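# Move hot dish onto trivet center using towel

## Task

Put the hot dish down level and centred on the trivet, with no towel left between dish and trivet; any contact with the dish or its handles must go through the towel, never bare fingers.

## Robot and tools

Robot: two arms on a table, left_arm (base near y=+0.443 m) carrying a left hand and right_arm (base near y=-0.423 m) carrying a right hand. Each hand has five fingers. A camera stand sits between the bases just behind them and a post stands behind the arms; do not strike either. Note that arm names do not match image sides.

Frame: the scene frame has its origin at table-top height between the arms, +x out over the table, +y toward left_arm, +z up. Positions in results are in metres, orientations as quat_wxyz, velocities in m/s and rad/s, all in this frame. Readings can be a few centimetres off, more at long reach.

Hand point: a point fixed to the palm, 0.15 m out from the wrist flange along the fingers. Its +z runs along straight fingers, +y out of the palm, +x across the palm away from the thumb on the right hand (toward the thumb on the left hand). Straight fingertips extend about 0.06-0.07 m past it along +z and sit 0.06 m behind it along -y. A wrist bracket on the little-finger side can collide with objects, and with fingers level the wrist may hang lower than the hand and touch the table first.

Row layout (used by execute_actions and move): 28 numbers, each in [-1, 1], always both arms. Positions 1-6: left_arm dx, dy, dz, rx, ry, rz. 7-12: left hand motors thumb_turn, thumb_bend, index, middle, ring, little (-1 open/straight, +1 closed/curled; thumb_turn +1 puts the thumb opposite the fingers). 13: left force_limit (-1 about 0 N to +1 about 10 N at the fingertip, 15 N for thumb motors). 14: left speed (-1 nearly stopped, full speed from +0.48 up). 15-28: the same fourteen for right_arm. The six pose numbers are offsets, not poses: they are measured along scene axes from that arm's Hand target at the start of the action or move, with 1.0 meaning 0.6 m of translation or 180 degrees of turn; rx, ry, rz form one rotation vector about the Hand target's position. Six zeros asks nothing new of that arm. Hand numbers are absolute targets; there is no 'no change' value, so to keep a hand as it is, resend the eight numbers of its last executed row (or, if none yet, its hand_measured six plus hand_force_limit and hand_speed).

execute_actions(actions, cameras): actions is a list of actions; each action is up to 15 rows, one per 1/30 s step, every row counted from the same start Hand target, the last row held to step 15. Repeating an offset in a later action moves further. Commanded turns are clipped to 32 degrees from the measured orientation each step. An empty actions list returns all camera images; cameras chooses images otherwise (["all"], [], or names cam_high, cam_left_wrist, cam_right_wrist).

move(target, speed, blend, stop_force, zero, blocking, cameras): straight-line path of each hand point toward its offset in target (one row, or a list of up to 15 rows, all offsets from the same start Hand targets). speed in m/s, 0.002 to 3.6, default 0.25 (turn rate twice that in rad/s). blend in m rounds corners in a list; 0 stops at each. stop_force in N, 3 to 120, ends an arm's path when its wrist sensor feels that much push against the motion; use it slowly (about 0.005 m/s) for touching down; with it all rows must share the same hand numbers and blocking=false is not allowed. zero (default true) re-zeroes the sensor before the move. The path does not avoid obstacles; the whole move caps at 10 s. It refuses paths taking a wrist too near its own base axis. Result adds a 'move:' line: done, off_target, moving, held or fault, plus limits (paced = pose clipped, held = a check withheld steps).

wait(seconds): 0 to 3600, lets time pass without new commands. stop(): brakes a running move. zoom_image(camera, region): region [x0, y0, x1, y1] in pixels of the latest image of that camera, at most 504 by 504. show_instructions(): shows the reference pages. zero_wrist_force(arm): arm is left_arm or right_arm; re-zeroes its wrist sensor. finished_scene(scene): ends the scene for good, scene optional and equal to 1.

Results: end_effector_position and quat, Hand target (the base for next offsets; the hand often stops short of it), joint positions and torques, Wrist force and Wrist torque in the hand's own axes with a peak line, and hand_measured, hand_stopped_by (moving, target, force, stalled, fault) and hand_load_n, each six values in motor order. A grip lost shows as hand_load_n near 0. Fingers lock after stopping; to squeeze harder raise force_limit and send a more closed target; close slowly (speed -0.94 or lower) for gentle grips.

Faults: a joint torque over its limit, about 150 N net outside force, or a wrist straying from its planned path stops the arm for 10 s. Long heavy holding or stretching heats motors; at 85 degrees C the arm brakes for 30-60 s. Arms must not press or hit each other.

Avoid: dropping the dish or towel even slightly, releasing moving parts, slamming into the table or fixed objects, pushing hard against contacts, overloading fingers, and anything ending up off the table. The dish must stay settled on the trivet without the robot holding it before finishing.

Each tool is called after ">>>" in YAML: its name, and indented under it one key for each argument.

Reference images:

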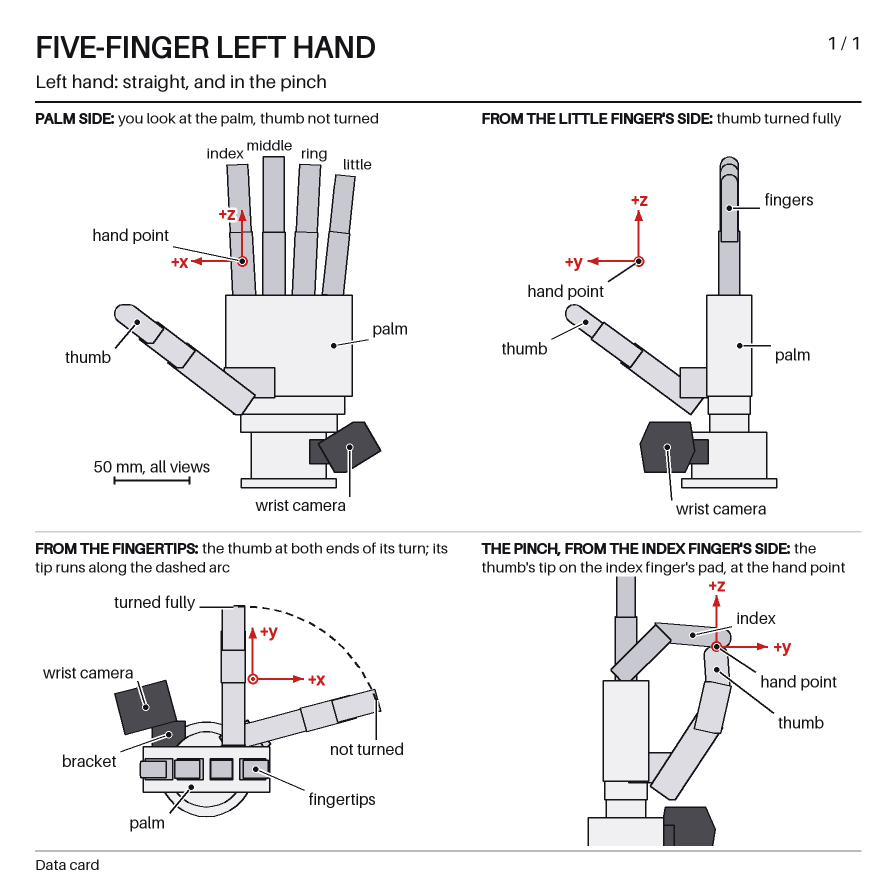

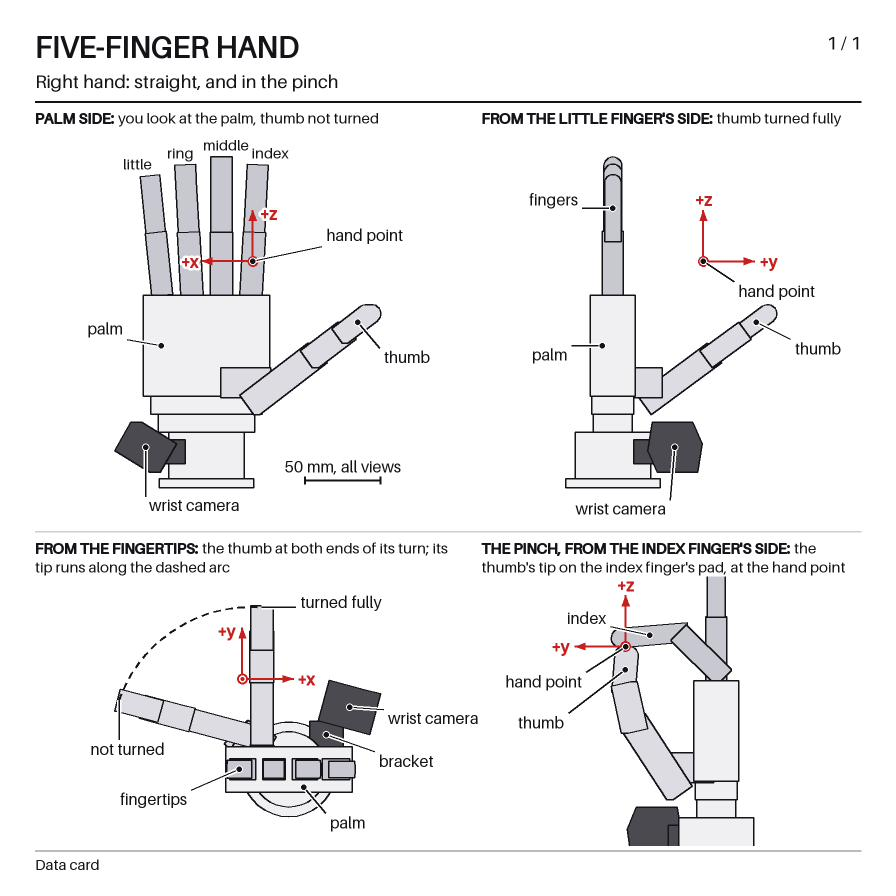

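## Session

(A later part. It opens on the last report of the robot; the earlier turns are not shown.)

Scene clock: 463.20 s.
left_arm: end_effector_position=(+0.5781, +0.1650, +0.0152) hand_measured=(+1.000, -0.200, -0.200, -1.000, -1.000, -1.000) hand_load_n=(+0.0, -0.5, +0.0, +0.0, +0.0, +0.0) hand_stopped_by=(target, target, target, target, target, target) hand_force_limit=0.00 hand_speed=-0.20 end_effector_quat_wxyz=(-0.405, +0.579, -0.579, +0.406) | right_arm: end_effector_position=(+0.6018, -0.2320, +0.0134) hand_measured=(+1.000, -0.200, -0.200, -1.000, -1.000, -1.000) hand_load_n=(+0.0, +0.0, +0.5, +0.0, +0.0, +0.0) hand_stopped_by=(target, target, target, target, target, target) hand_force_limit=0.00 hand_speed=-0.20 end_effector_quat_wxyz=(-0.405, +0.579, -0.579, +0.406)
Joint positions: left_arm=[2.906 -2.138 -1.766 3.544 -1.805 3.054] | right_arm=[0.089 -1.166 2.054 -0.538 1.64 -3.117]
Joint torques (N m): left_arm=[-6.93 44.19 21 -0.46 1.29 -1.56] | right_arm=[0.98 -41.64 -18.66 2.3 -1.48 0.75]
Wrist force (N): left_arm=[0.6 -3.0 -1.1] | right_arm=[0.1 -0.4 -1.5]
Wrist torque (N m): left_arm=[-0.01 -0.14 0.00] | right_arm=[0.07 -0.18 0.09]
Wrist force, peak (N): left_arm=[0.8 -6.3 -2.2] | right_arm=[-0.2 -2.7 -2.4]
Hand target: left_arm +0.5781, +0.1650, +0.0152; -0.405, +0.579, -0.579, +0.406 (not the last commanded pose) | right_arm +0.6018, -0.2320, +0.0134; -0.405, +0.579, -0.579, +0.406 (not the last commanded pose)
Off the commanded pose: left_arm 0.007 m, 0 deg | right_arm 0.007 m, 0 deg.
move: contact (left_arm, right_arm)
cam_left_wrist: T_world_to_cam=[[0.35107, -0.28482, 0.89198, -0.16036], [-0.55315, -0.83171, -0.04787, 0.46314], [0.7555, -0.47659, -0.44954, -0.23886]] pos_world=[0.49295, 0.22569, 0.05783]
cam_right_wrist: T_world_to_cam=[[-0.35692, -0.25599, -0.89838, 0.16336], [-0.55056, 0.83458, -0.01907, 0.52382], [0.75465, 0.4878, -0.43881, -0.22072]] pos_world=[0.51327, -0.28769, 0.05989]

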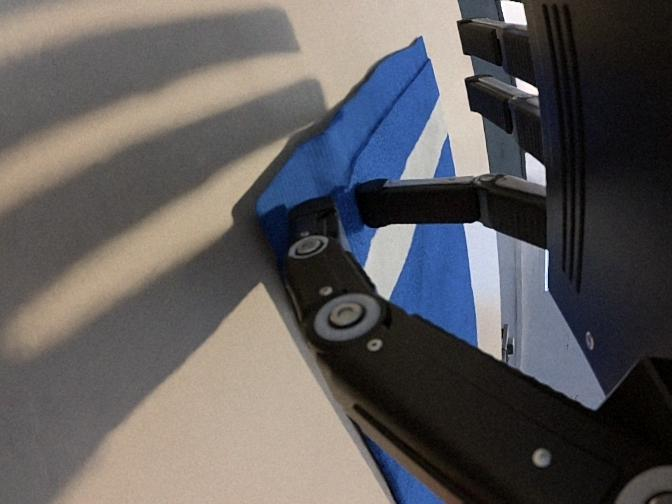

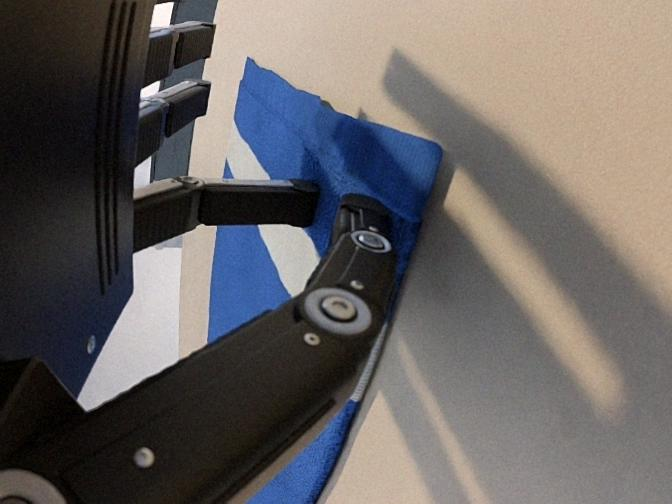

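>>> move:
  target: [0,0,-0.0035,0,0,0,1,-0.2,0.5,-1,-1,-1,0.2,-0.6,0,0,-0.0035,0,0,0,1,-0.2,0.5,-1,-1,-1,0.2,-0.6]
  speed: 0.01
  cameras: ["cam_left_wrist","cam_right_wrist"]

Scene clock: 467.83 s.
left_arm: end_effector_position=(+0.5781, +0.1650, +0.0132) hand_measured=(+1.000, -0.200, -0.096, -1.000, -1.000, -1.000) hand_load_n=(+0.0, -2.0, +7.5, +0.0, +0.0, +0.0) hand_stopped_by=(target, target, force, target, target, target) hand_force_limit=0.20 hand_speed=-0.60 end_effector_quat_wxyz=(-0.405, +0.579, -0.579, +0.406) | right_arm: end_effector_position=(+0.6020, -0.2320, +0.0115) hand_measured=(+1.000, -0.200, -0.132, -1.000, -1.000, -1.000) hand_load_n=(+0.0, -1.0, +12.5, +0.0, -0.5, +0.0) hand_stopped_by=(target, target, force, target, target, target) hand_force_limit=0.20 hand_speed=-0.60 end_effector_quat_wxyz=(-0.406, +0.579, -0.579, +0.406)
Joint positions: left_arm=[2.906 -2.142 -1.767 3.549 -1.805 3.054] | right_arm=[0.089 -1.162 2.055 -0.544 1.64 -3.117]
Joint torques (N m): left_arm=[-3.47 9.33 -8.92 -7.85 1.28 -0.39] | right_arm=[1.96 -5.74 7.02 8.49 -1.42 0.68]
Wrist force (N): left_arm=[1.5 -39.6 -9.5] | right_arm=[-0.4 -33.0 -12.2]
Wrist torque (N m): left_arm=[-1.14 -0.27 0.29] | right_arm=[-0.02 -0.05 -0.08]
Wrist force, peak (N): left_arm=[1.5 -39.6 -9.5] | right_arm=[-0.4 -33.0 -12.2]
Hand target: left_arm +0.5781, +0.1650, +0.0131; -0.405, +0.579, -0.579, +0.406 | right_arm +0.6018, -0.2320, +0.0113; -0.405, +0.579, -0.579, +0.406
Off the commanded pose: left_arm 0.000 m, 0 deg | right_arm 0.000 m, 0 deg.
move: done
cam_left_wrist: T_world_to_cam=[[0.3507, -0.28469, 0.89217, -0.15848], [-0.55308, -0.83175, -0.048, 0.46309], [0.75572, -0.47661, -0.44915, -0.23997]] pos_world=[0.49305, 0.22569, 0.05583]
cam_right_wrist: T_world_to_cam=[[-0.35642, -0.25599, -0.89858, 0.16135], [-0.55053, 0.83459, -0.01939, 0.52385], [0.75491, 0.48778, -0.43839, -0.22184]] pos_world=[0.51337, -0.28769, 0.05789]

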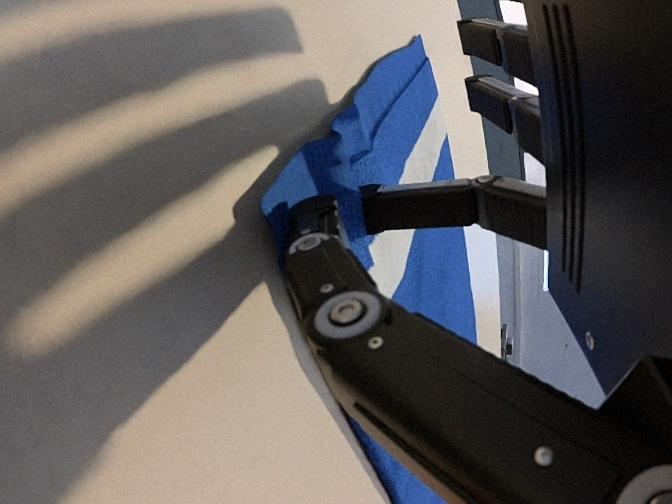

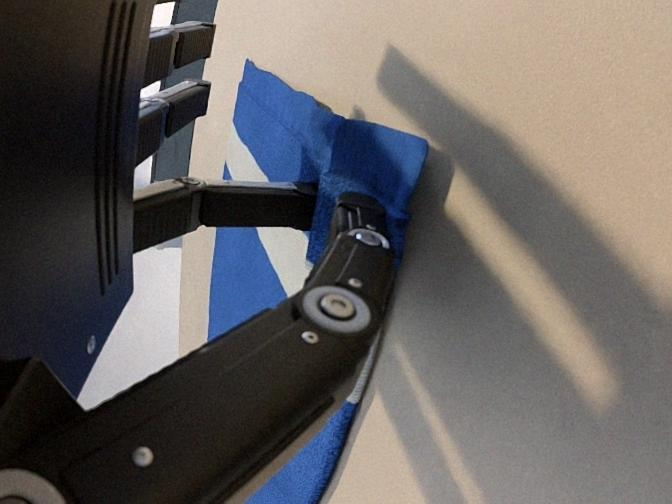

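>>> move:
  target: [0,0,0.0035,0,0,0,1,-0.2,0.3,-1,-1,-1,0.2,-0.6,0,0,0.0035,0,0,0,1,-0.2,0.3,-1,-1,-1,0.2,-0.6]
  speed: 0.01
  cameras: ["cam_left_wrist","cam_right_wrist"]

Scene clock: 474.83 s.
left_arm: end_effector_position=(+0.5780, +0.1651, +0.0151) hand_measured=(+1.000, -0.200, -0.096, -1.000, -1.000, -1.000) hand_load_n=(+0.0, +0.0, +5.5, +0.0, +0.0, +0.0) hand_stopped_by=(target, target, force, target, target, target) hand_force_limit=0.20 hand_speed=-0.60 end_effector_quat_wxyz=(-0.405, +0.579, -0.579, +0.405) | right_arm: end_effector_position=(+0.6017, -0.2320, +0.0133) hand_measured=(+1.000, -0.200, -0.132, -1.000, -1.000, -1.000) hand_load_n=(+0.0, +0.0, +8.5, +0.0, +0.0, +0.0) hand_stopped_by=(target, target, force, target, target, target) hand_force_limit=0.20 hand_speed=-0.60 end_effector_quat_wxyz=(-0.405, +0.579, -0.579, +0.406)
Joint positions: left_arm=[2.906 -2.138 -1.766 3.544 -1.805 3.054] | right_arm=[0.089 -1.166 2.054 -0.538 1.64 -3.117]
Joint torques (N m): left_arm=[-0.61 34.21 16.72 -0.75 1.47 1.77] | right_arm=[1.8 -31.55 -14.83 -0.62 -1.51 0.8]
Wrist force (N): left_arm=[0.3 -13.3 -0.5] | right_arm=[0.6 -8.0 -0.9]
Wrist torque (N m): left_arm=[-0.16 0.00 -0.01] | right_arm=[0.20 -0.33 0.13]
Wrist force, peak (N): left_arm=[1.9 -42.0 -9.8] | right_arm=[-0.5 -35.8 -13.4]
Hand target: left_arm +0.5781, +0.1650, +0.0152; -0.405, +0.579, -0.579, +0.406 | right_arm +0.6018, -0.2320, +0.0134; -0.405, +0.579, -0.579, +0.406
Off the commanded pose: left_arm 0.000 m, 0 deg | right_arm 0.000 m, 0 deg.
move: done
cam_left_wrist: T_world_to_cam=[[0.3513, -0.28487, 0.89187, -0.16042], [-0.5531, -0.83174, -0.0478, 0.46307], [0.75542, -0.47651, -0.44976, -0.23875]] pos_world=[0.49284, 0.22569, 0.05783]
cam_right_wrist: T_world_to_cam=[[-0.35727, -0.25599, -0.89824, 0.1634], [-0.55048, 0.83464, -0.01892, 0.52373], [0.75454, 0.4877, -0.43911, -0.22065]] pos_world=[0.51317, -0.28769, 0.0598]

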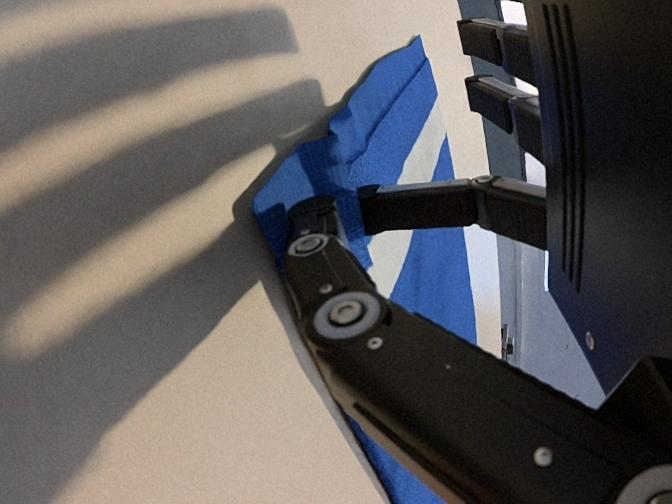

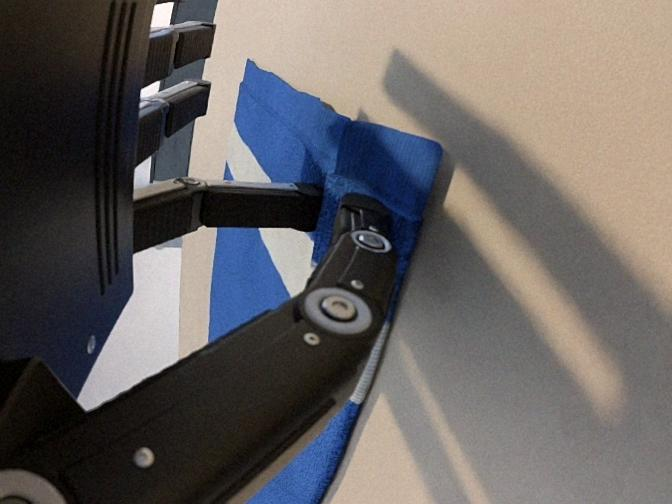

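>>> move:
  target: [0,0,0.0015,0,0,0,1,-0.2,-0.096,-1,-1,-1,0.2,-0.6,0,0,0.0015,0,0,0,1,-0.2,-0.132,-1,-1,-1,0.2,-0.6]
  speed: 0.01

>>> move:
  target: [0,0,0,0,0,0,1,-0.2,0.45,-1,-1,-1,0.5,-0.4,0,0,0,0,0,0,1,-0.2,0.45,-1,-1,-1,0.5,-0.4]
  speed: 0.01
  cameras: ["cam_left_wrist","cam_right_wrist"]

Scene clock: 481.43 s.
left_arm: end_effector_position=(+0.5781, +0.1650, +0.0161) hand_measured=(+1.000, -0.200, -0.096, -1.000, -1.000, -1.000) hand_load_n=(+0.0, +0.0, +2.0, -0.5, +0.0, +0.0) hand_stopped_by=(target, target, target, target, target, target) hand_force_limit=0.20 hand_speed=-0.60 end_effector_quat_wxyz=(-0.405, +0.579, -0.579, +0.406) | right_arm: end_effector_position=(+0.6018, -0.2320, +0.0144) hand_measured=(+1.000, -0.200, -0.132, -1.000, -1.000, -1.000) hand_load_n=(+0.0, +0.0, +3.0, +0.0, -0.5, +0.0) hand_stopped_by=(target, target, target, target, target, target) hand_force_limit=0.20 hand_speed=-0.60 end_effector_quat_wxyz=(-0.405, +0.579, -0.579, +0.406)
Joint positions: left_arm=[2.906 -2.137 -1.765 3.542 -1.805 3.054] | right_arm=[0.089 -1.168 2.053 -0.536 1.64 -3.117]
Joint torques (N m): left_arm=[2.23 31.69 19.25 0.73 1.42 -1.35] | right_arm=[2.05 -23.87 -15.74 -1.83 -1.58 0.75]
Wrist force (N): left_arm=[0.0 -4.3 0.2] | right_arm=[0.4 -1.2 0.1]
Wrist torque (N m): left_arm=[0.07 0.03 -0.08] | right_arm=[0.16 -0.31 0.14]
Wrist force, peak (N): left_arm=[0.4 -12.7 -0.5] | right_arm=[0.0 -7.3 -1.1]
Hand target: left_arm +0.5781, +0.1650, +0.0161; -0.405, +0.579, -0.579, +0.406 | right_arm +0.6018, -0.2320, +0.0143; -0.405, +0.579, -0.579, +0.406
Off the commanded pose: left_arm 0.000 m, 0 deg | right_arm 0.000 m, 0 deg.
move: done

Scene clock: 481.93 s.
left_arm: end_effector_position=(+0.5781, +0.1650, +0.0161) hand_measured=(+1.000, -0.200, +0.226, -1.000, -1.000, -1.000) hand_load_n=(-2.0, +1.5, +7.0, +0.0, +0.0, +0.0) hand_stopped_by=(target, target, force, target, target, target) hand_force_limit=0.50 hand_speed=-0.40 end_effector_quat_wxyz=(-0.405, +0.579, -0.579, +0.406) | right_arm: end_effector_position=(+0.6019, -0.2320, +0.0144) hand_measured=(+1.000, -0.200, -0.028, -1.000, -1.000, -1.000) hand_load_n=(+0.0, +0.0, +7.5, +0.0, +0.0, +0.0) hand_stopped_by=(target, target, force, target, target, target) hand_force_limit=0.50 hand_speed=-0.40 end_effector_quat_wxyz=(-0.406, +0.579, -0.579, +0.406)
Joint positions: left_arm=[2.906 -2.137 -1.765 3.542 -1.805 3.054] | right_arm=[0.089 -1.168 2.053 -0.536 1.64 -3.117]
Joint torques (N m): left_arm=[2.96 26.49 11.64 -2.59 1.4 -1.34] | right_arm=[1.39 -14.41 -8.24 4.69 -1.45 0.87]
Wrist force (N): left_arm=[1.2 -7.8 -0.6] | right_arm=[-0.2 -11.8 -1.4]
Wrist torque (N m): left_arm=[-0.21 -0.10 0.00] | right_arm=[-0.07 -0.24 0.06]
Wrist force, peak (N): left_arm=[0.7 -15.2 -0.7] | right_arm=[-0.2 -12.5 -1.3]
Hand target: left_arm +0.5781, +0.1650, +0.0161; -0.405, +0.579, -0.579, +0.406 | right_arm +0.6018, -0.2320, +0.0143; -0.405, +0.579, -0.579, +0.406
Off the commanded pose: left_arm 0.000 m, 0 deg | right_arm 0.000 m, 0 deg.
move: done
cam_left_wrist: T_world_to_cam=[[0.351, -0.28478, 0.89202, -0.16123], [-0.55314, -0.83171, -0.04787, 0.46319], [0.75553, -0.47661, -0.44946, -0.23843]] pos_world=[0.49295, 0.22569, 0.05883]
cam_right_wrist: T_world_to_cam=[[-0.35663, -0.25601, -0.89848, 0.16405], [-0.55054, 0.83459, -0.01929, 0.5239], [0.7548, 0.48777, -0.43859, -0.2205]] pos_world=[0.51337, -0.28769, 0.06079]

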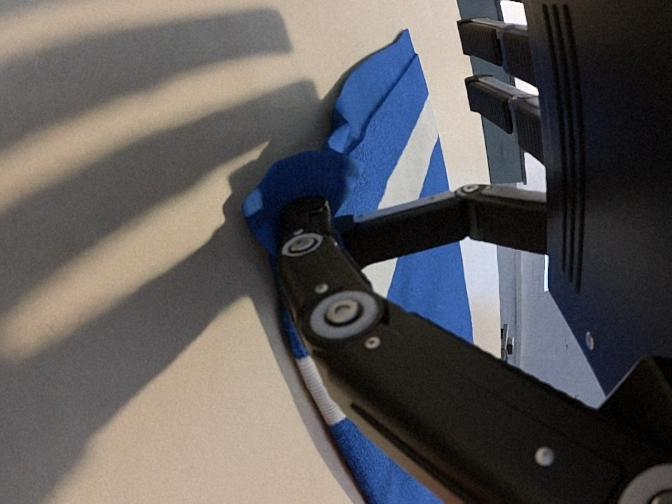

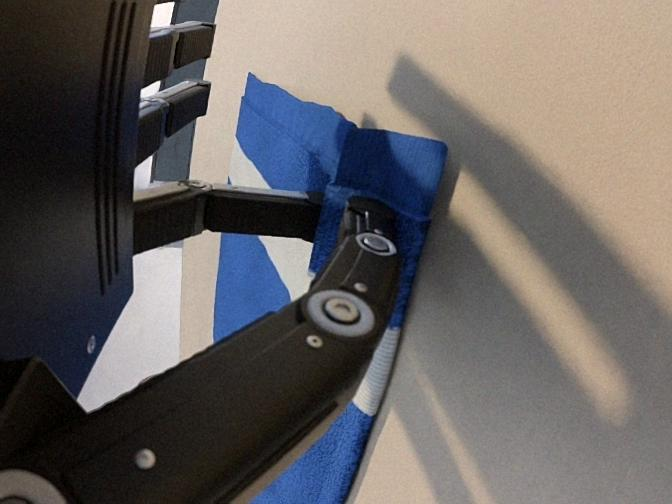

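>>> move:
  target: [0,0,0,0,0,0,1,-0.2,0.45,-1,-1,-1,0.5,-0.4,0,0,0.002,0,0,0,1,-0.2,-0.028,-1,-1,-1,0.5,-0.4]
  speed: 0.01

>>> move:
  target: [0,0,0,0,0,0,1,-0.2,0.45,-1,-1,-1,0.5,-0.4,0,0,0,0,0,0,1,-0.2,0.45,-1,-1,-1,0.5,-0.4]
  speed: 0.01
  cameras: ["cam_left_wrist","cam_right_wrist"]

Scene clock: 488.83 s.
left_arm: end_effector_position=(+0.5781, +0.1650, +0.0161) hand_measured=(+1.000, -0.200, +0.226, -1.000, -1.000, -1.000) hand_load_n=(-2.5, +1.5, +7.5, +0.0, +0.0, +0.0) hand_stopped_by=(target, target, force, target, target, target) hand_force_limit=0.50 hand_speed=-0.40 end_effector_quat_wxyz=(-0.405, +0.579, -0.579, +0.406) | right_arm: end_effector_position=(+0.6018, -0.2320, +0.0155) hand_measured=(+1.000, -0.200, -0.028, -1.000, -1.000, -1.000) hand_load_n=(+0.0, +0.0, +3.0, +0.0, +0.0, +0.0) hand_stopped_by=(target, target, force, target, target, target) hand_force_limit=0.50 hand_speed=-0.40 end_effector_quat_wxyz=(-0.405, +0.579, -0.579, +0.406)
Joint positions: left_arm=[2.906 -2.137 -1.765 3.542 -1.805 3.054] | right_arm=[0.089 -1.171 2.053 -0.533 1.64 -3.117]
Joint torques (N m): left_arm=[6.41 26.08 3.17 -2.54 1.57 -1.31] | right_arm=[0.99 -35.28 -17.18 -2 -1.42 0.79]
Wrist force (N): left_arm=[1.0 -7.7 -0.8] | right_arm=[-0.2 -1.9 -0.2]
Wrist torque (N m): left_arm=[-0.24 -0.08 0.00] | right_arm=[0.15 -0.26 0.12]
Wrist force, peak (N): left_arm=[1.2 -8.5 -0.6] | right_arm=[-0.1 -13.2 -1.8]
Hand target: left_arm +0.5781, +0.1650, +0.0161; -0.405, +0.579, -0.579, +0.406 | right_arm +0.6018, -0.2320, +0.0155; -0.405, +0.579, -0.579, +0.406
Off the commanded pose: left_arm 0.000 m, 0 deg | right_arm 0.000 m, 0 deg.
move: done

Scene clock: 489.33 s.
left_arm: end_effector_position=(+0.5781, +0.1650, +0.0161) hand_measured=(+1.000, -0.200, +0.226, -1.000, -1.000, -1.000) hand_load_n=(-2.0, +1.5, +7.5, +0.0, -0.5, +0.0) hand_stopped_by=(target, target, force, target, target, target) hand_force_limit=0.50 hand_speed=-0.40 end_effector_quat_wxyz=(-0.405, +0.579, -0.579, +0.406) | right_arm: end_effector_position=(+0.6018, -0.2320, +0.0156) hand_measured=(+1.000, -0.200, +0.240, -1.000, -1.000, -1.000) hand_load_n=(+0.0, +2.0, +8.5, +0.0, -0.5, -0.5) hand_stopped_by=(target, target, force, target, target, target) hand_force_limit=0.50 hand_speed=-0.40 end_effector_quat_wxyz=(-0.405, +0.579, -0.579, +0.406)
Joint positions: left_arm=[2.906 -2.137 -1.765 3.542 -1.805 3.054] | right_arm=[0.089 -1.171 2.053 -0.533 1.64 -3.117]
Joint torques (N m): left_arm=[6.17 26.09 3.23 -2.48 1.66 -1.26] | right_arm=[1.48 -37.41 -14.71 -0.16 -1.35 0.8]
Wrist force (N): left_arm=[1.1 -8.1 -0.7] | right_arm=[-0.4 -0.2 -0.6]
Wrist torque (N m): left_arm=[-0.25 -0.09 0.01] | right_arm=[0.14 -0.22 0.12]
Wrist force, peak (N): left_arm=[1.3 -8.5 -0.7] | right_arm=[-0.3 -5.7 -0.5]
Hand target: left_arm +0.5781, +0.1650, +0.0161; -0.405, +0.579, -0.579, +0.406 | right_arm +0.6018, -0.2320, +0.0155; -0.405, +0.579, -0.579, +0.406
Off the commanded pose: left_arm 0.000 m, 0 deg | right_arm 0.000 m, 0 deg.
move: done
cam_left_wrist: T_world_to_cam=[[0.351, -0.28478, 0.89202, -0.16115], [-0.55314, -0.83171, -0.04787, 0.46319], [0.75553, -0.47661, -0.44946, -0.23847]] pos_world=[0.49295, 0.22569, 0.05873]
cam_right_wrist: T_world_to_cam=[[-0.35678, -0.256, -0.89843, 0.16517], [-0.55055, 0.83458, -0.01918, 0.52387], [0.75472, 0.48779, -0.4387, -0.21985]] pos_world=[0.51327, -0.28769, 0.06199]

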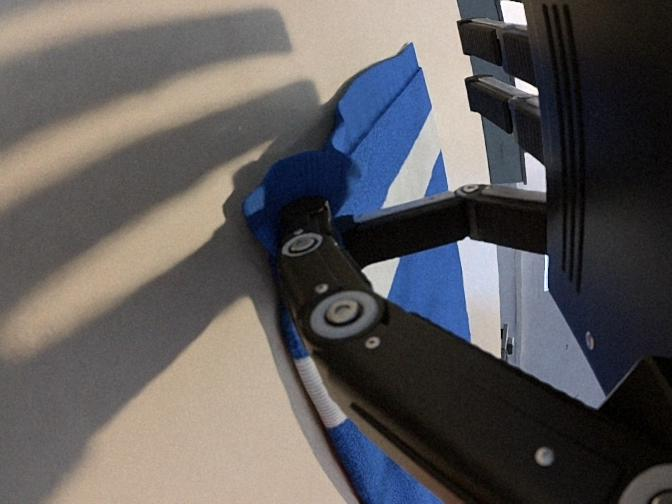

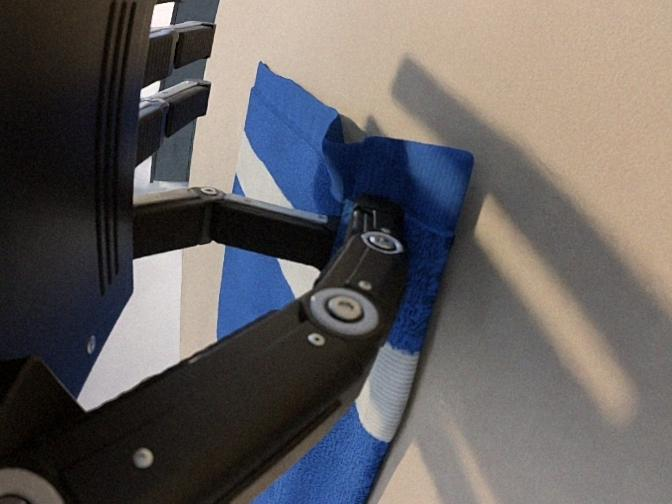

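>>> move:
  target: [0,0,0.06,0,0,0,1,-0.2,0.45,-1,-1,-1,0.5,-0.4,0,0,0.06,0,0,0,1,-0.2,0.45,-1,-1,-1,0.5,-0.4]
  speed: 0.03
  cameras: ["all"]

Scene clock: 493.77 s.
left_arm: end_effector_position=(+0.5781, +0.1650, +0.0523) hand_measured=(+1.000, -0.200, +0.226, -1.000, -1.000, -1.000) hand_load_n=(-0.5, +1.5, +3.5, +0.0, +0.0, +0.0) hand_stopped_by=(target, target, force, target, target, target) hand_force_limit=0.50 hand_speed=-0.40 end_effector_quat_wxyz=(-0.405, +0.579, -0.579, +0.406) | right_arm: end_effector_position=(+0.6019, -0.2320, +0.0517) hand_measured=(+1.000, -0.200, +0.240, -1.000, -1.000, -1.000) hand_load_n=(-0.5, +2.5, +7.5, -0.5, +0.0, +0.0) hand_stopped_by=(target, target, force, target, target, target) hand_force_limit=0.50 hand_speed=-0.40 end_effector_quat_wxyz=(-0.405, +0.579, -0.579, +0.406) end_effector_velocity=(+0.001, +0.000, +0.000) end_effector_angular_velocity=(+0.000, -0.003, +0.000)
Joint positions: left_arm=[2.906 -2.08 -1.742 3.462 -1.805 3.054] | right_arm=[0.089 -1.241 2.027 -0.436 1.64 -3.117]
Joint velocities: left_arm=[within noise] | right_arm=[0 0.002 0 -0.005 0.001 0]
Joint torques (N m): left_arm=[6.31 31.8 9.75 1.87 1.71 -0.63] | right_arm=[3.05 -20.85 -8.43 -3.23 -1.35 0.99]
Wrist force (N): left_arm=[0.1 1.2 0.7] | right_arm=[0.3 3.0 0.0]
Wrist torque (N m): left_arm=[0.21 0.02 -0.11] | right_arm=[0.15 -0.28 0.15]
Wrist force, peak (N): left_arm=[1.1 -8.8 -0.6] | right_arm=[0.7 3.4 -0.1]
Hand target: left_arm +0.5781, +0.1650, +0.0521; -0.405, +0.579, -0.579, +0.406 | right_arm +0.6018, -0.2320, +0.0515; -0.405, +0.579, -0.579, +0.406
Off the commanded pose: left_arm 0.000 m, 0 deg | right_arm 0.000 m, 0 deg.
move: done
cam_left_wrist: T_world_to_cam=[[0.3508, -0.28475, 0.89211, -0.19338], [-0.55312, -0.83172, -0.04797, 0.46498], [0.75564, -0.47662, -0.44926, -0.22235]] pos_world=[0.49305, 0.22569, 0.09493]
cam_right_wrist: T_world_to_cam=[[-0.35671, -0.25596, -0.89847, 0.19759], [-0.55055, 0.83458, -0.01918, 0.52456], [0.75476, 0.48781, -0.43862, -0.20403]] pos_world=[0.51327, -0.28769, 0.09809]

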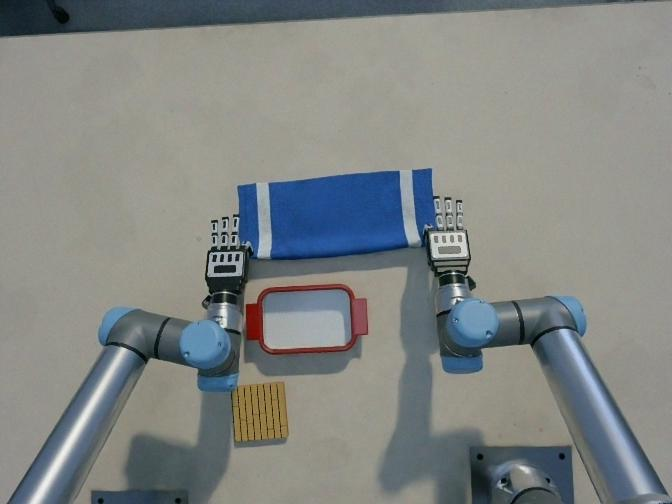

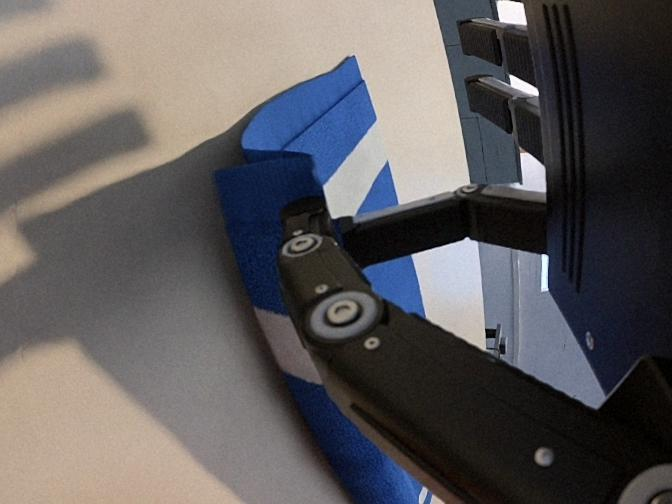

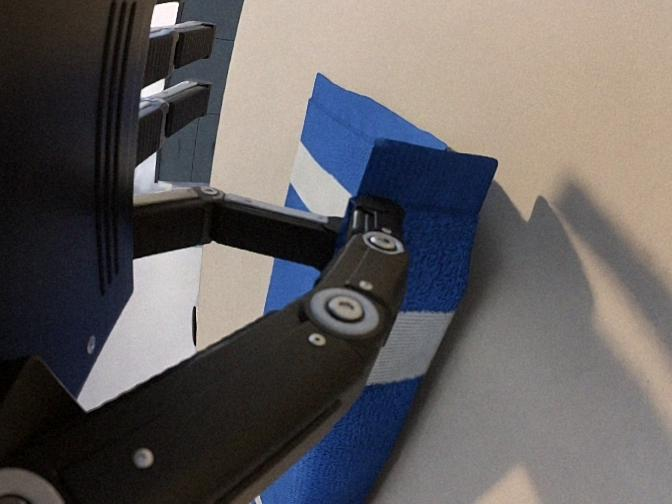

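>>> move:
  target: [0,0,0.05,0,0,0,1,-0.2,0.47,-1,-1,-1,0.6,-0.6,0,0,0.05,0,0,0,1,-0.2,0.47,-1,-1,-1,0.6,-0.6]
  speed: 0.06

>>> move:
  target: [0.02,0,0.28,0,0,0,1,-0.2,0.47,-1,-1,-1,0.6,-0.6,-0.0117,0,0.28,0,0,0,1,-0.2,0.47,-1,-1,-1,0.6,-0.6]
  speed: 0.08
  cameras: ["all"]

Scene clock: 531.47 s.
left_arm: end_effector_position=(+0.5781, +0.1650, +0.0822) hand_measured=(+1.000, -0.202, +0.258, -1.000, -1.000, -1.000) hand_load_n=(-2.0, +4.0, +7.5, +0.0, +0.0, +0.0) hand_stopped_by=(target, target, force, target, target, target) hand_force_limit=0.60 hand_speed=-0.60 end_effector_quat_wxyz=(-0.405, +0.579, -0.579, +0.406) | right_arm: end_effector_position=(+0.6019, -0.2320, +0.0817) hand_measured=(+1.000, -0.200, +0.272, -1.000, -1.000, -1.000) hand_load_n=(-1.5, +4.5, +13.0, +0.0, +0.0, +0.0) hand_stopped_by=(target, target, force, target, target, target) hand_force_limit=0.60 hand_speed=-0.60 end_effector_quat_wxyz=(-0.405, +0.579, -0.579, +0.406)
Joint positions: left_arm=[2.906 -2.037 -1.716 3.394 -1.805 3.054] | right_arm=[0.089 -1.294 1.999 -0.356 1.64 -3.117]
Joint torques (N m): left_arm=[5.47 28.86 8.63 1.87 0.04 -0.22] | right_arm=[5.03 -20.05 -8.82 -3.16 -0.76 1.17]
Wrist force (N): left_arm=[0.4 0.9 0.8] | right_arm=[0.0 3.1 0.2]
Wrist torque (N m): left_arm=[0.13 -0.02 -0.08] | right_arm=[0.14 -0.26 0.16]
Wrist force, peak (N): left_arm=[0.2 1.7 1.2] | right_arm=[0.1 3.8 0.2]
Hand target: left_arm +0.5781, +0.1650, +0.0821; -0.405, +0.579, -0.579, +0.406 | right_arm +0.6018, -0.2320, +0.0815; -0.405, +0.579, -0.579, +0.406
Off the commanded pose: left_arm 0.000 m, 0 deg | right_arm 0.000 m, 0 deg.
move: done

Scene clock: 534.00 s.
left_arm: end_effector_position=(+0.5901, +0.1651, +0.2501) hand_measured=(+1.000, -0.202, +0.258, -1.000, -1.000, -1.000) hand_load_n=(-2.0, +4.0, +7.5, +0.0, -0.5, +0.0) hand_stopped_by=(target, target, force, target, target, target) hand_force_limit=0.60 hand_speed=-0.60 end_effector_quat_wxyz=(-0.405, +0.579, -0.579, +0.406) | right_arm: end_effector_position=(+0.5948, -0.2320, +0.2496) hand_measured=(+1.000, -0.200, +0.272, -1.000, -1.000, -1.000) hand_load_n=(-1.5, +4.5, +12.5, -0.5, +0.0, +0.0) hand_stopped_by=(target, target, force, target, target, target) hand_force_limit=0.60 hand_speed=-0.60 end_effector_quat_wxyz=(-0.405, +0.579, -0.579, +0.406)
Joint positions: left_arm=[2.912 -1.903 -1.442 2.986 -1.799 3.057] | right_arm=[0.09 -1.502 1.763 0.088 1.642 -3.116]
Joint torques (N m): left_arm=[3.43 28.34 16.7 0.56 0.61 1.02] | right_arm=[4.96 -14.41 -17.42 -2.11 1.87 2.36]
Wrist force (N): left_arm=[0.4 1.0 1.2] | right_arm=[0.0 3.0 0.2]
Wrist torque (N m): left_arm=[0.08 0.01 -0.27] | right_arm=[0.13 -0.24 0.14]
Wrist force, peak (N): left_arm=[0.2 2.0 0.8] | right_arm=[0.0 4.4 0.6]
Hand target: left_arm +0.5901, +0.1650, +0.2501; -0.405, +0.579, -0.579, +0.406 | right_arm +0.5948, -0.2320, +0.2495; -0.405, +0.579, -0.579, +0.406
Off the commanded pose: left_arm 0.000 m, 0 deg | right_arm 0.000 m, 0 deg.
move: done
cam_left_wrist: T_world_to_cam=[[0.35086, -0.28479, 0.89207, -0.37412], [-0.55313, -0.83171, -0.04797, 0.48106], [0.75561, -0.4766, -0.44934, -0.1424]] pos_world=[0.50495, 0.22569, 0.29283]
cam_right_wrist: T_world_to_cam=[[-0.35671, -0.25596, -0.89847, 0.3729], [-0.55055, 0.83458, -0.01918, 0.5245], [0.75476, 0.48781, -0.43862, -0.11195]] pos_world=[0.50627, -0.28769, 0.296]

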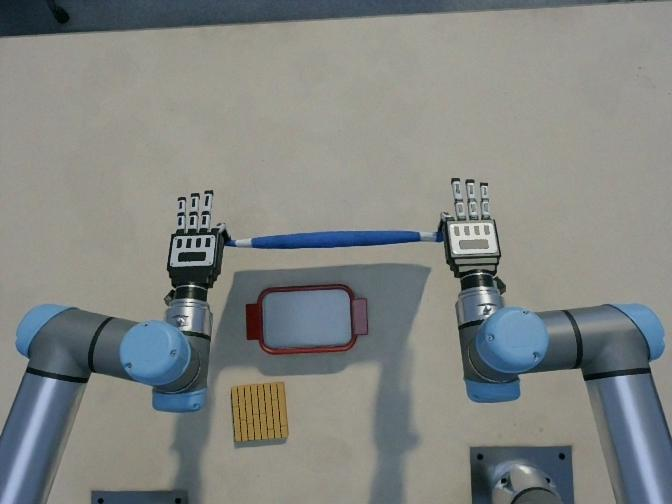

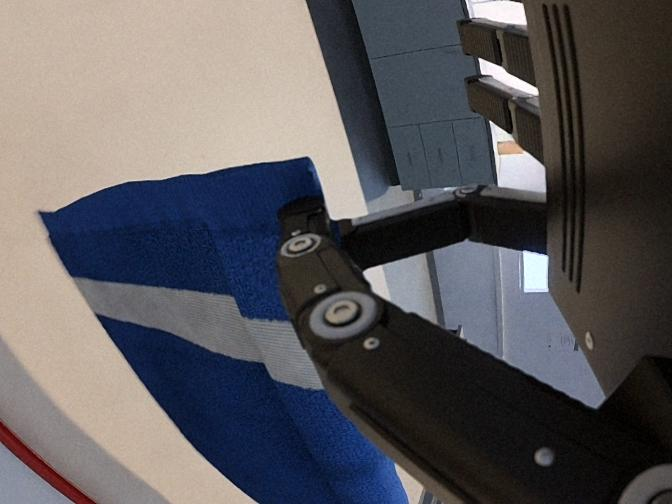

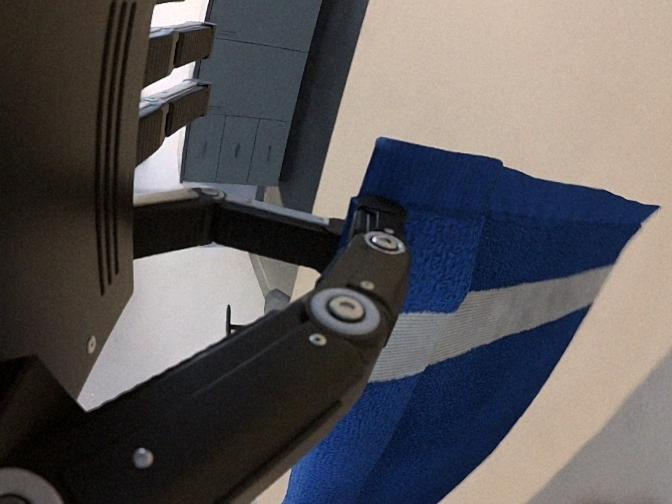

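>>> move:
  target: [-0.0752,0.125,0,0,0,0,1,-0.2,0.47,-1,-1,-1,0.6,-0.6,-0.0747,0.125,0.0008,0,0,0,1,-0.2,0.47,-1,-1,-1,0.6,-0.6]
  speed: 0.06
  cameras: ["all"]

Scene clock: 542.03 s.
left_arm: end_effector_position=(+0.5450, +0.2401, +0.2501) hand_measured=(+1.000, -0.202, +0.258, -1.000, -1.000, -1.000) hand_load_n=(-2.0, +4.0, +7.5, +0.0, +0.0, +0.0) hand_stopped_by=(target, target, force, target, target, target) hand_force_limit=0.60 hand_speed=-0.60 end_effector_quat_wxyz=(-0.405, +0.579, -0.579, +0.406) | right_arm: end_effector_position=(+0.5500, -0.1570, +0.2500) hand_measured=(+1.000, -0.200, +0.272, -1.000, -1.000, -1.000) hand_load_n=(-1.5, +4.5, +12.5, +0.0, +0.0, +0.0) hand_stopped_by=(target, target, force, target, target, target) hand_force_limit=0.60 hand_speed=-0.60 end_effector_quat_wxyz=(-0.405, +0.579, -0.579, +0.406)
Joint positions: left_arm=[3.06 -1.725 -1.668 3.041 -1.66 3.109] | right_arm=[0.31 -1.502 1.763 0.101 1.848 -3.038]
Joint torques (N m): left_arm=[-7.47 19.76 27.79 -0.85 -1.83 -1.71] | right_arm=[-7.86 -26.95 -16.82 -0.41 -1.87 -2.86]
Wrist force (N): left_arm=[0.4 0.9 1.2] | right_arm=[-0.3 2.8 -0.2]
Wrist torque (N m): left_arm=[0.09 -0.05 -0.25] | right_arm=[0.15 -0.15 0.12]
Wrist force, peak (N): left_arm=[1.2 1.1 1.5] | right_arm=[-0.3 3.5 0.1]
Hand target: left_arm +0.5449, +0.2400, +0.2501; -0.405, +0.579, -0.579, +0.406 | right_arm +0.5500, -0.1570, +0.2500; -0.405, +0.579, -0.579, +0.406
Off the commanded pose: left_arm 0.000 m, 0 deg | right_arm 0.000 m, 0 deg.
move: done
cam_left_wrist: T_world_to_cam=[[0.35088, -0.28491, 0.89203, -0.3369], [-0.55316, -0.83169, -0.04805, 0.51852], [0.75558, -0.47658, -0.44942, -0.07254]] pos_world=[0.45985, 0.30069, 0.29283]
cam_right_wrist: T_world_to_cam=[[-0.35704, -0.2558, -0.89838, 0.37663], [-0.55048, 0.83463, -0.01888, 0.43714], [0.75465, 0.4878, -0.43881, -0.11444]] pos_world=[0.46147, -0.21269, 0.2964]

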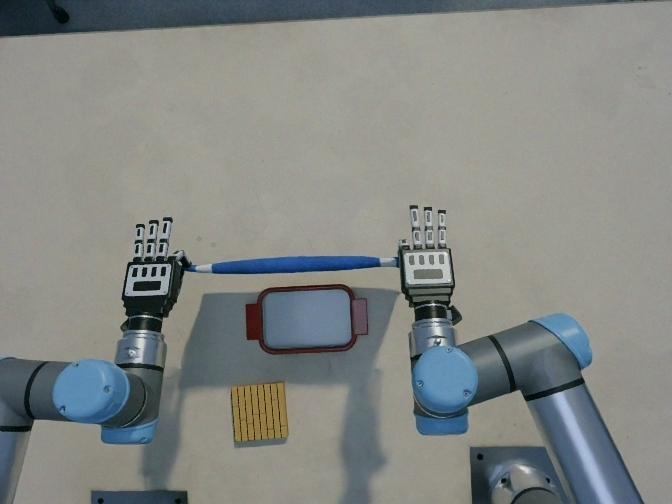

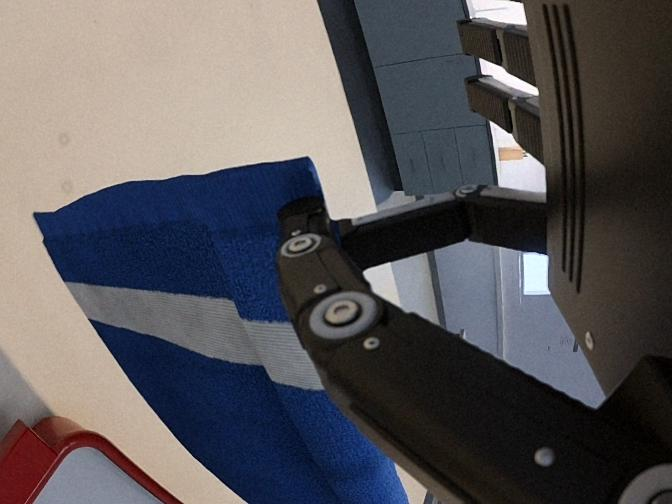

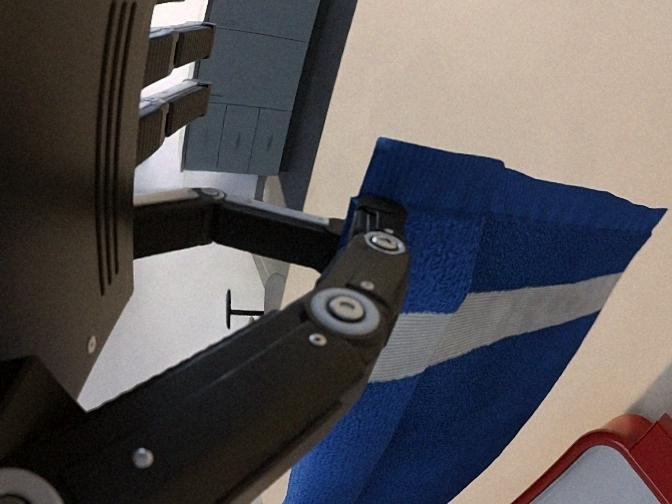

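>>> move:
  target:
    - [-0.0348,0,-0.0302,0,0,0,1,-0.2,0.47,-1,-1,-1,0.6,-0.6,-0.0348,0,-0.0302,0,0,0,1,-0.2,0.47,-1,-1,-1,0.6,-0.6]
    - [-0.0548,0,-0.0452,0,0,0,1,-0.2,0.47,-1,-1,-1,0.6,-0.6,-0.0548,0,-0.0452,0,0,0,1,-0.2,0.47,-1,-1,-1,0.6,-0.6]
  speed: 0.04
  blend: 0.01
  cameras: ["all"]

Scene clock: 567.47 s.
left_arm: end_effector_position=(+0.5120, +0.2400, +0.2230) hand_measured=(+1.000, -0.202, +0.258, -1.000, -1.000, -1.000) hand_load_n=(-2.0, +4.0, +7.5, +0.0, +0.0, +0.0) hand_stopped_by=(target, target, force, target, target, target) hand_force_limit=0.60 hand_speed=-0.60 end_effector_quat_wxyz=(-0.405, +0.579, -0.579, +0.406) | right_arm: end_effector_position=(+0.5171, -0.1570, +0.2231) hand_measured=(+1.000, -0.200, +0.272, -1.000, -1.000, -1.000) hand_load_n=(-1.5, +4.5, +12.5, +0.0, -0.5, -0.5) hand_stopped_by=(target, target, force, target, target, target) hand_force_limit=0.60 hand_speed=-0.60 end_effector_quat_wxyz=(-0.406, +0.579, -0.579, +0.406) end_effector_velocity=(+0.001, +0.000, +0.001) end_effector_angular_velocity=(+0.000, +0.002, +0.000)
Joint positions: left_arm=[3.051 -1.671 -1.801 3.121 -1.668 3.106] | right_arm=[0.338 -1.546 1.882 0.029 1.874 -3.028]
Joint velocities: left_arm=[within noise] | right_arm=[-0.001 0.001 -0.005 0.006 -0.001 0]
Joint torques (N m): left_arm=[0.72 17.32 26.37 -0.57 -0.51 -1.49] | right_arm=[-8.04 -12.06 -26.26 2.19 -1.77 0.47]
Wrist force (N): left_arm=[0.3 0.8 1.1] | right_arm=[0.0 3.4 0.4]
Wrist torque (N m): left_arm=[0.09 -0.02 -0.04] | right_arm=[0.17 -0.27 0.15]
Wrist force, peak (N): left_arm=[0.5 1.3 1.5] | right_arm=[-0.2 3.6 0.2]
Hand target: left_arm +0.5121, +0.2400, +0.2230; -0.405, +0.579, -0.579, +0.406 | right_arm +0.5171, -0.1570, +0.2229; -0.405, +0.579, -0.579, +0.406
Off the commanded pose: left_arm 0.000 m, 0 deg | right_arm 0.000 m, 0 deg.
move: done; blend cut to 0.0075 m at target 1
cam_left_wrist: T_world_to_cam=[[0.35086, -0.28479, 0.89207, -0.30122], [-0.55313, -0.83171, -0.04797, 0.49899], [0.75561, -0.4766, -0.44934, -0.05989]] pos_world=[0.42695, 0.30069, 0.26573]
cam_right_wrist: T_world_to_cam=[[-0.35649, -0.25577, -0.89861, 0.34042], [-0.55038, 0.83469, -0.01924, 0.41853], [0.75498, 0.48772, -0.43833, -0.10167]] pos_world=[0.42847, -0.21269, 0.26939]

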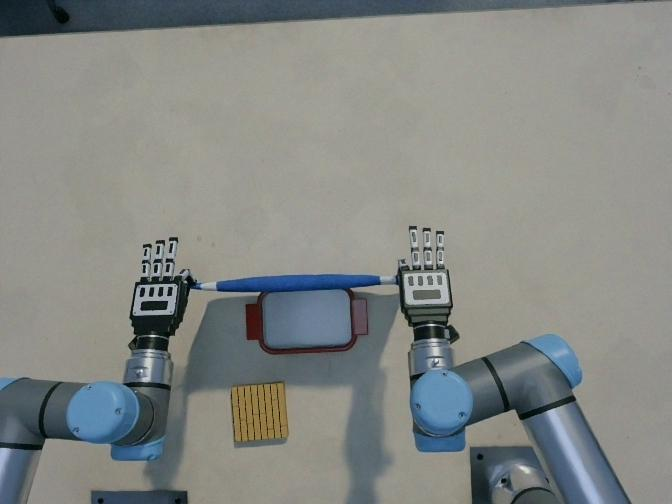

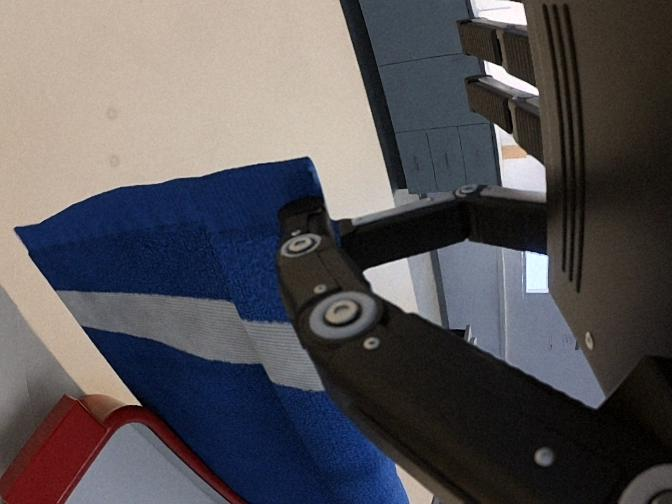

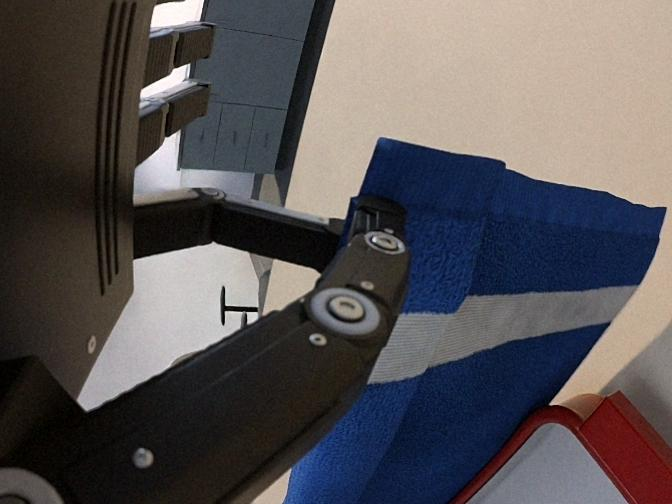

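>>> move:
  target:
    - [0,0,0.0183,0,0,0,1,-0.2,0.47,-1,-1,-1,0.6,-0.6,0,0,0.0183,0,0,0,1,-0.2,0.47,-1,-1,-1,0.6,-0.6]
    - [-0.1452,0,-0.0205,0,0,0,1,-0.2,0.47,-1,-1,-1,0.6,-0.6,-0.1452,0,-0.0205,0,0,0,1,-0.2,0.47,-1,-1,-1,0.6,-0.6]
    - [-0.2513,0,-0.1267,0,0,0,1,-0.2,0.47,-1,-1,-1,0.6,-0.6,-0.2513,0,-0.1267,0,0,0,1,-0.2,0.47,-1,-1,-1,0.6,-0.6]
  speed: 0.06
  blend: [0.005,0.02,0]
  cameras: ["all"]

Scene clock: 589.13 s.
left_arm: end_effector_position=(+0.3613, +0.2400, +0.1470) hand_measured=(+1.000, -0.202, +0.258, -1.000, -1.000, -1.000) hand_load_n=(-2.0, +4.0, +8.0, +0.0, +0.0, +0.0) hand_stopped_by=(target, target, force, target, target, target) hand_force_limit=0.60 hand_speed=-0.60 end_effector_quat_wxyz=(-0.405, +0.579, -0.579, +0.406) end_effector_velocity=(+0.001, +0.001, +0.001) end_effector_angular_velocity=(+0.000, +0.002, +0.002) | right_arm: end_effector_position=(+0.3663, -0.1570, +0.1469) hand_measured=(+1.000, -0.200, +0.272, -1.000, -1.000, -1.000) hand_load_n=(-1.5, +4.5, +12.5, +0.0, +0.0, +0.0) hand_stopped_by=(target, target, force, target, target, target) hand_force_limit=0.60 hand_speed=-0.60 end_effector_quat_wxyz=(-0.406, +0.579, -0.579, +0.406)
Joint positions: left_arm=[2.985 -1.42 -2.259 3.325 -1.731 3.082] | right_arm=[0.554 -1.714 2.257 -0.142 2.075 -2.94]
Joint velocities: left_arm=[0.001 -0.001 0.003 -0.005 0 0] | right_arm=[within noise]
Joint torques (N m): left_arm=[7.33 5.23 24.72 -0.78 1.48 -0.26] | right_arm=[-7.68 -3.1 -23.95 2.16 -1.61 -2.31]
Wrist force (N): left_arm=[0.3 0.8 0.9] | right_arm=[-0.5 3.6 0.2]
Wrist torque (N m): left_arm=[0.10 -0.01 -0.05] | right_arm=[0.24 -0.19 0.11]
Wrist force, peak (N): left_arm=[0.3 1.9 1.3] | right_arm=[-0.2 4.3 0.8]
Hand target: left_arm +0.3613, +0.2400, +0.1469; -0.405, +0.579, -0.579, +0.406 | right_arm +0.3663, -0.1570, +0.1469; -0.405, +0.579, -0.579, +0.406
Off the commanded pose: left_arm 0.000 m, 0 deg | right_arm 0.000 m, 0 deg.
move: done
cam_left_wrist: T_world_to_cam=[[0.35092, -0.28475, 0.89206, -0.18045], [-0.55304, -0.83177, -0.04795, 0.41192], [0.75564, -0.47652, -0.44937, 0.01983]] pos_world=[0.27615, 0.30069, 0.18963]
cam_right_wrist: T_world_to_cam=[[-0.35673, -0.25572, -0.89853, 0.21838], [-0.55043, 0.83467, -0.01901, 0.33409], [0.75483, 0.48779, -0.4385, -0.02116]] pos_world=[0.27777, -0.21269, 0.19329]

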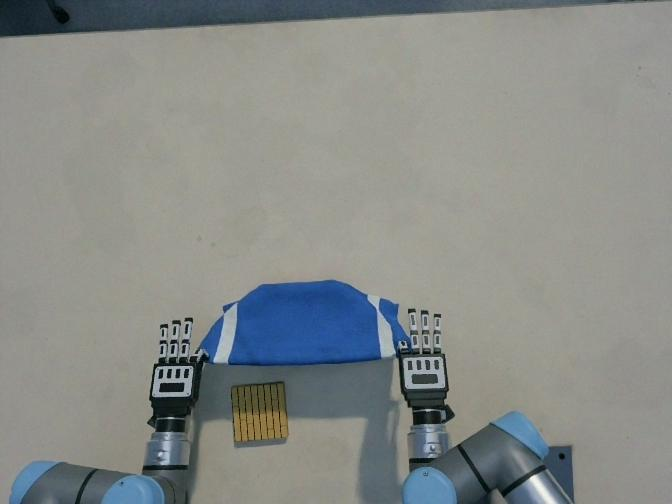

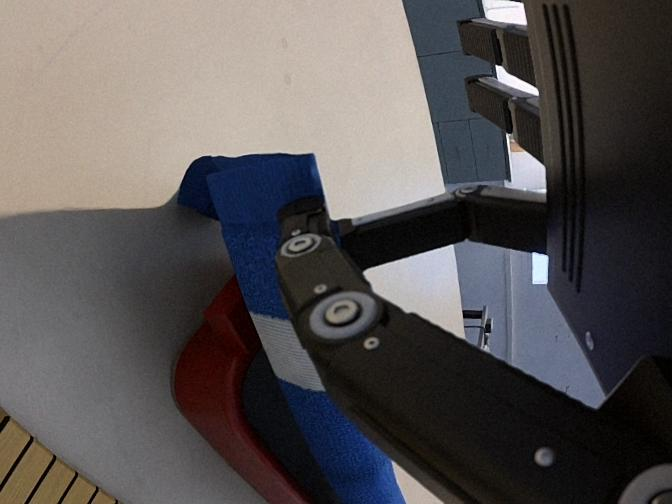

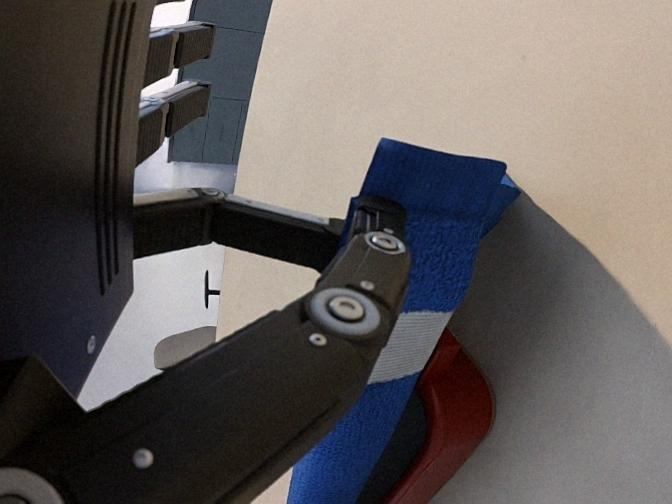

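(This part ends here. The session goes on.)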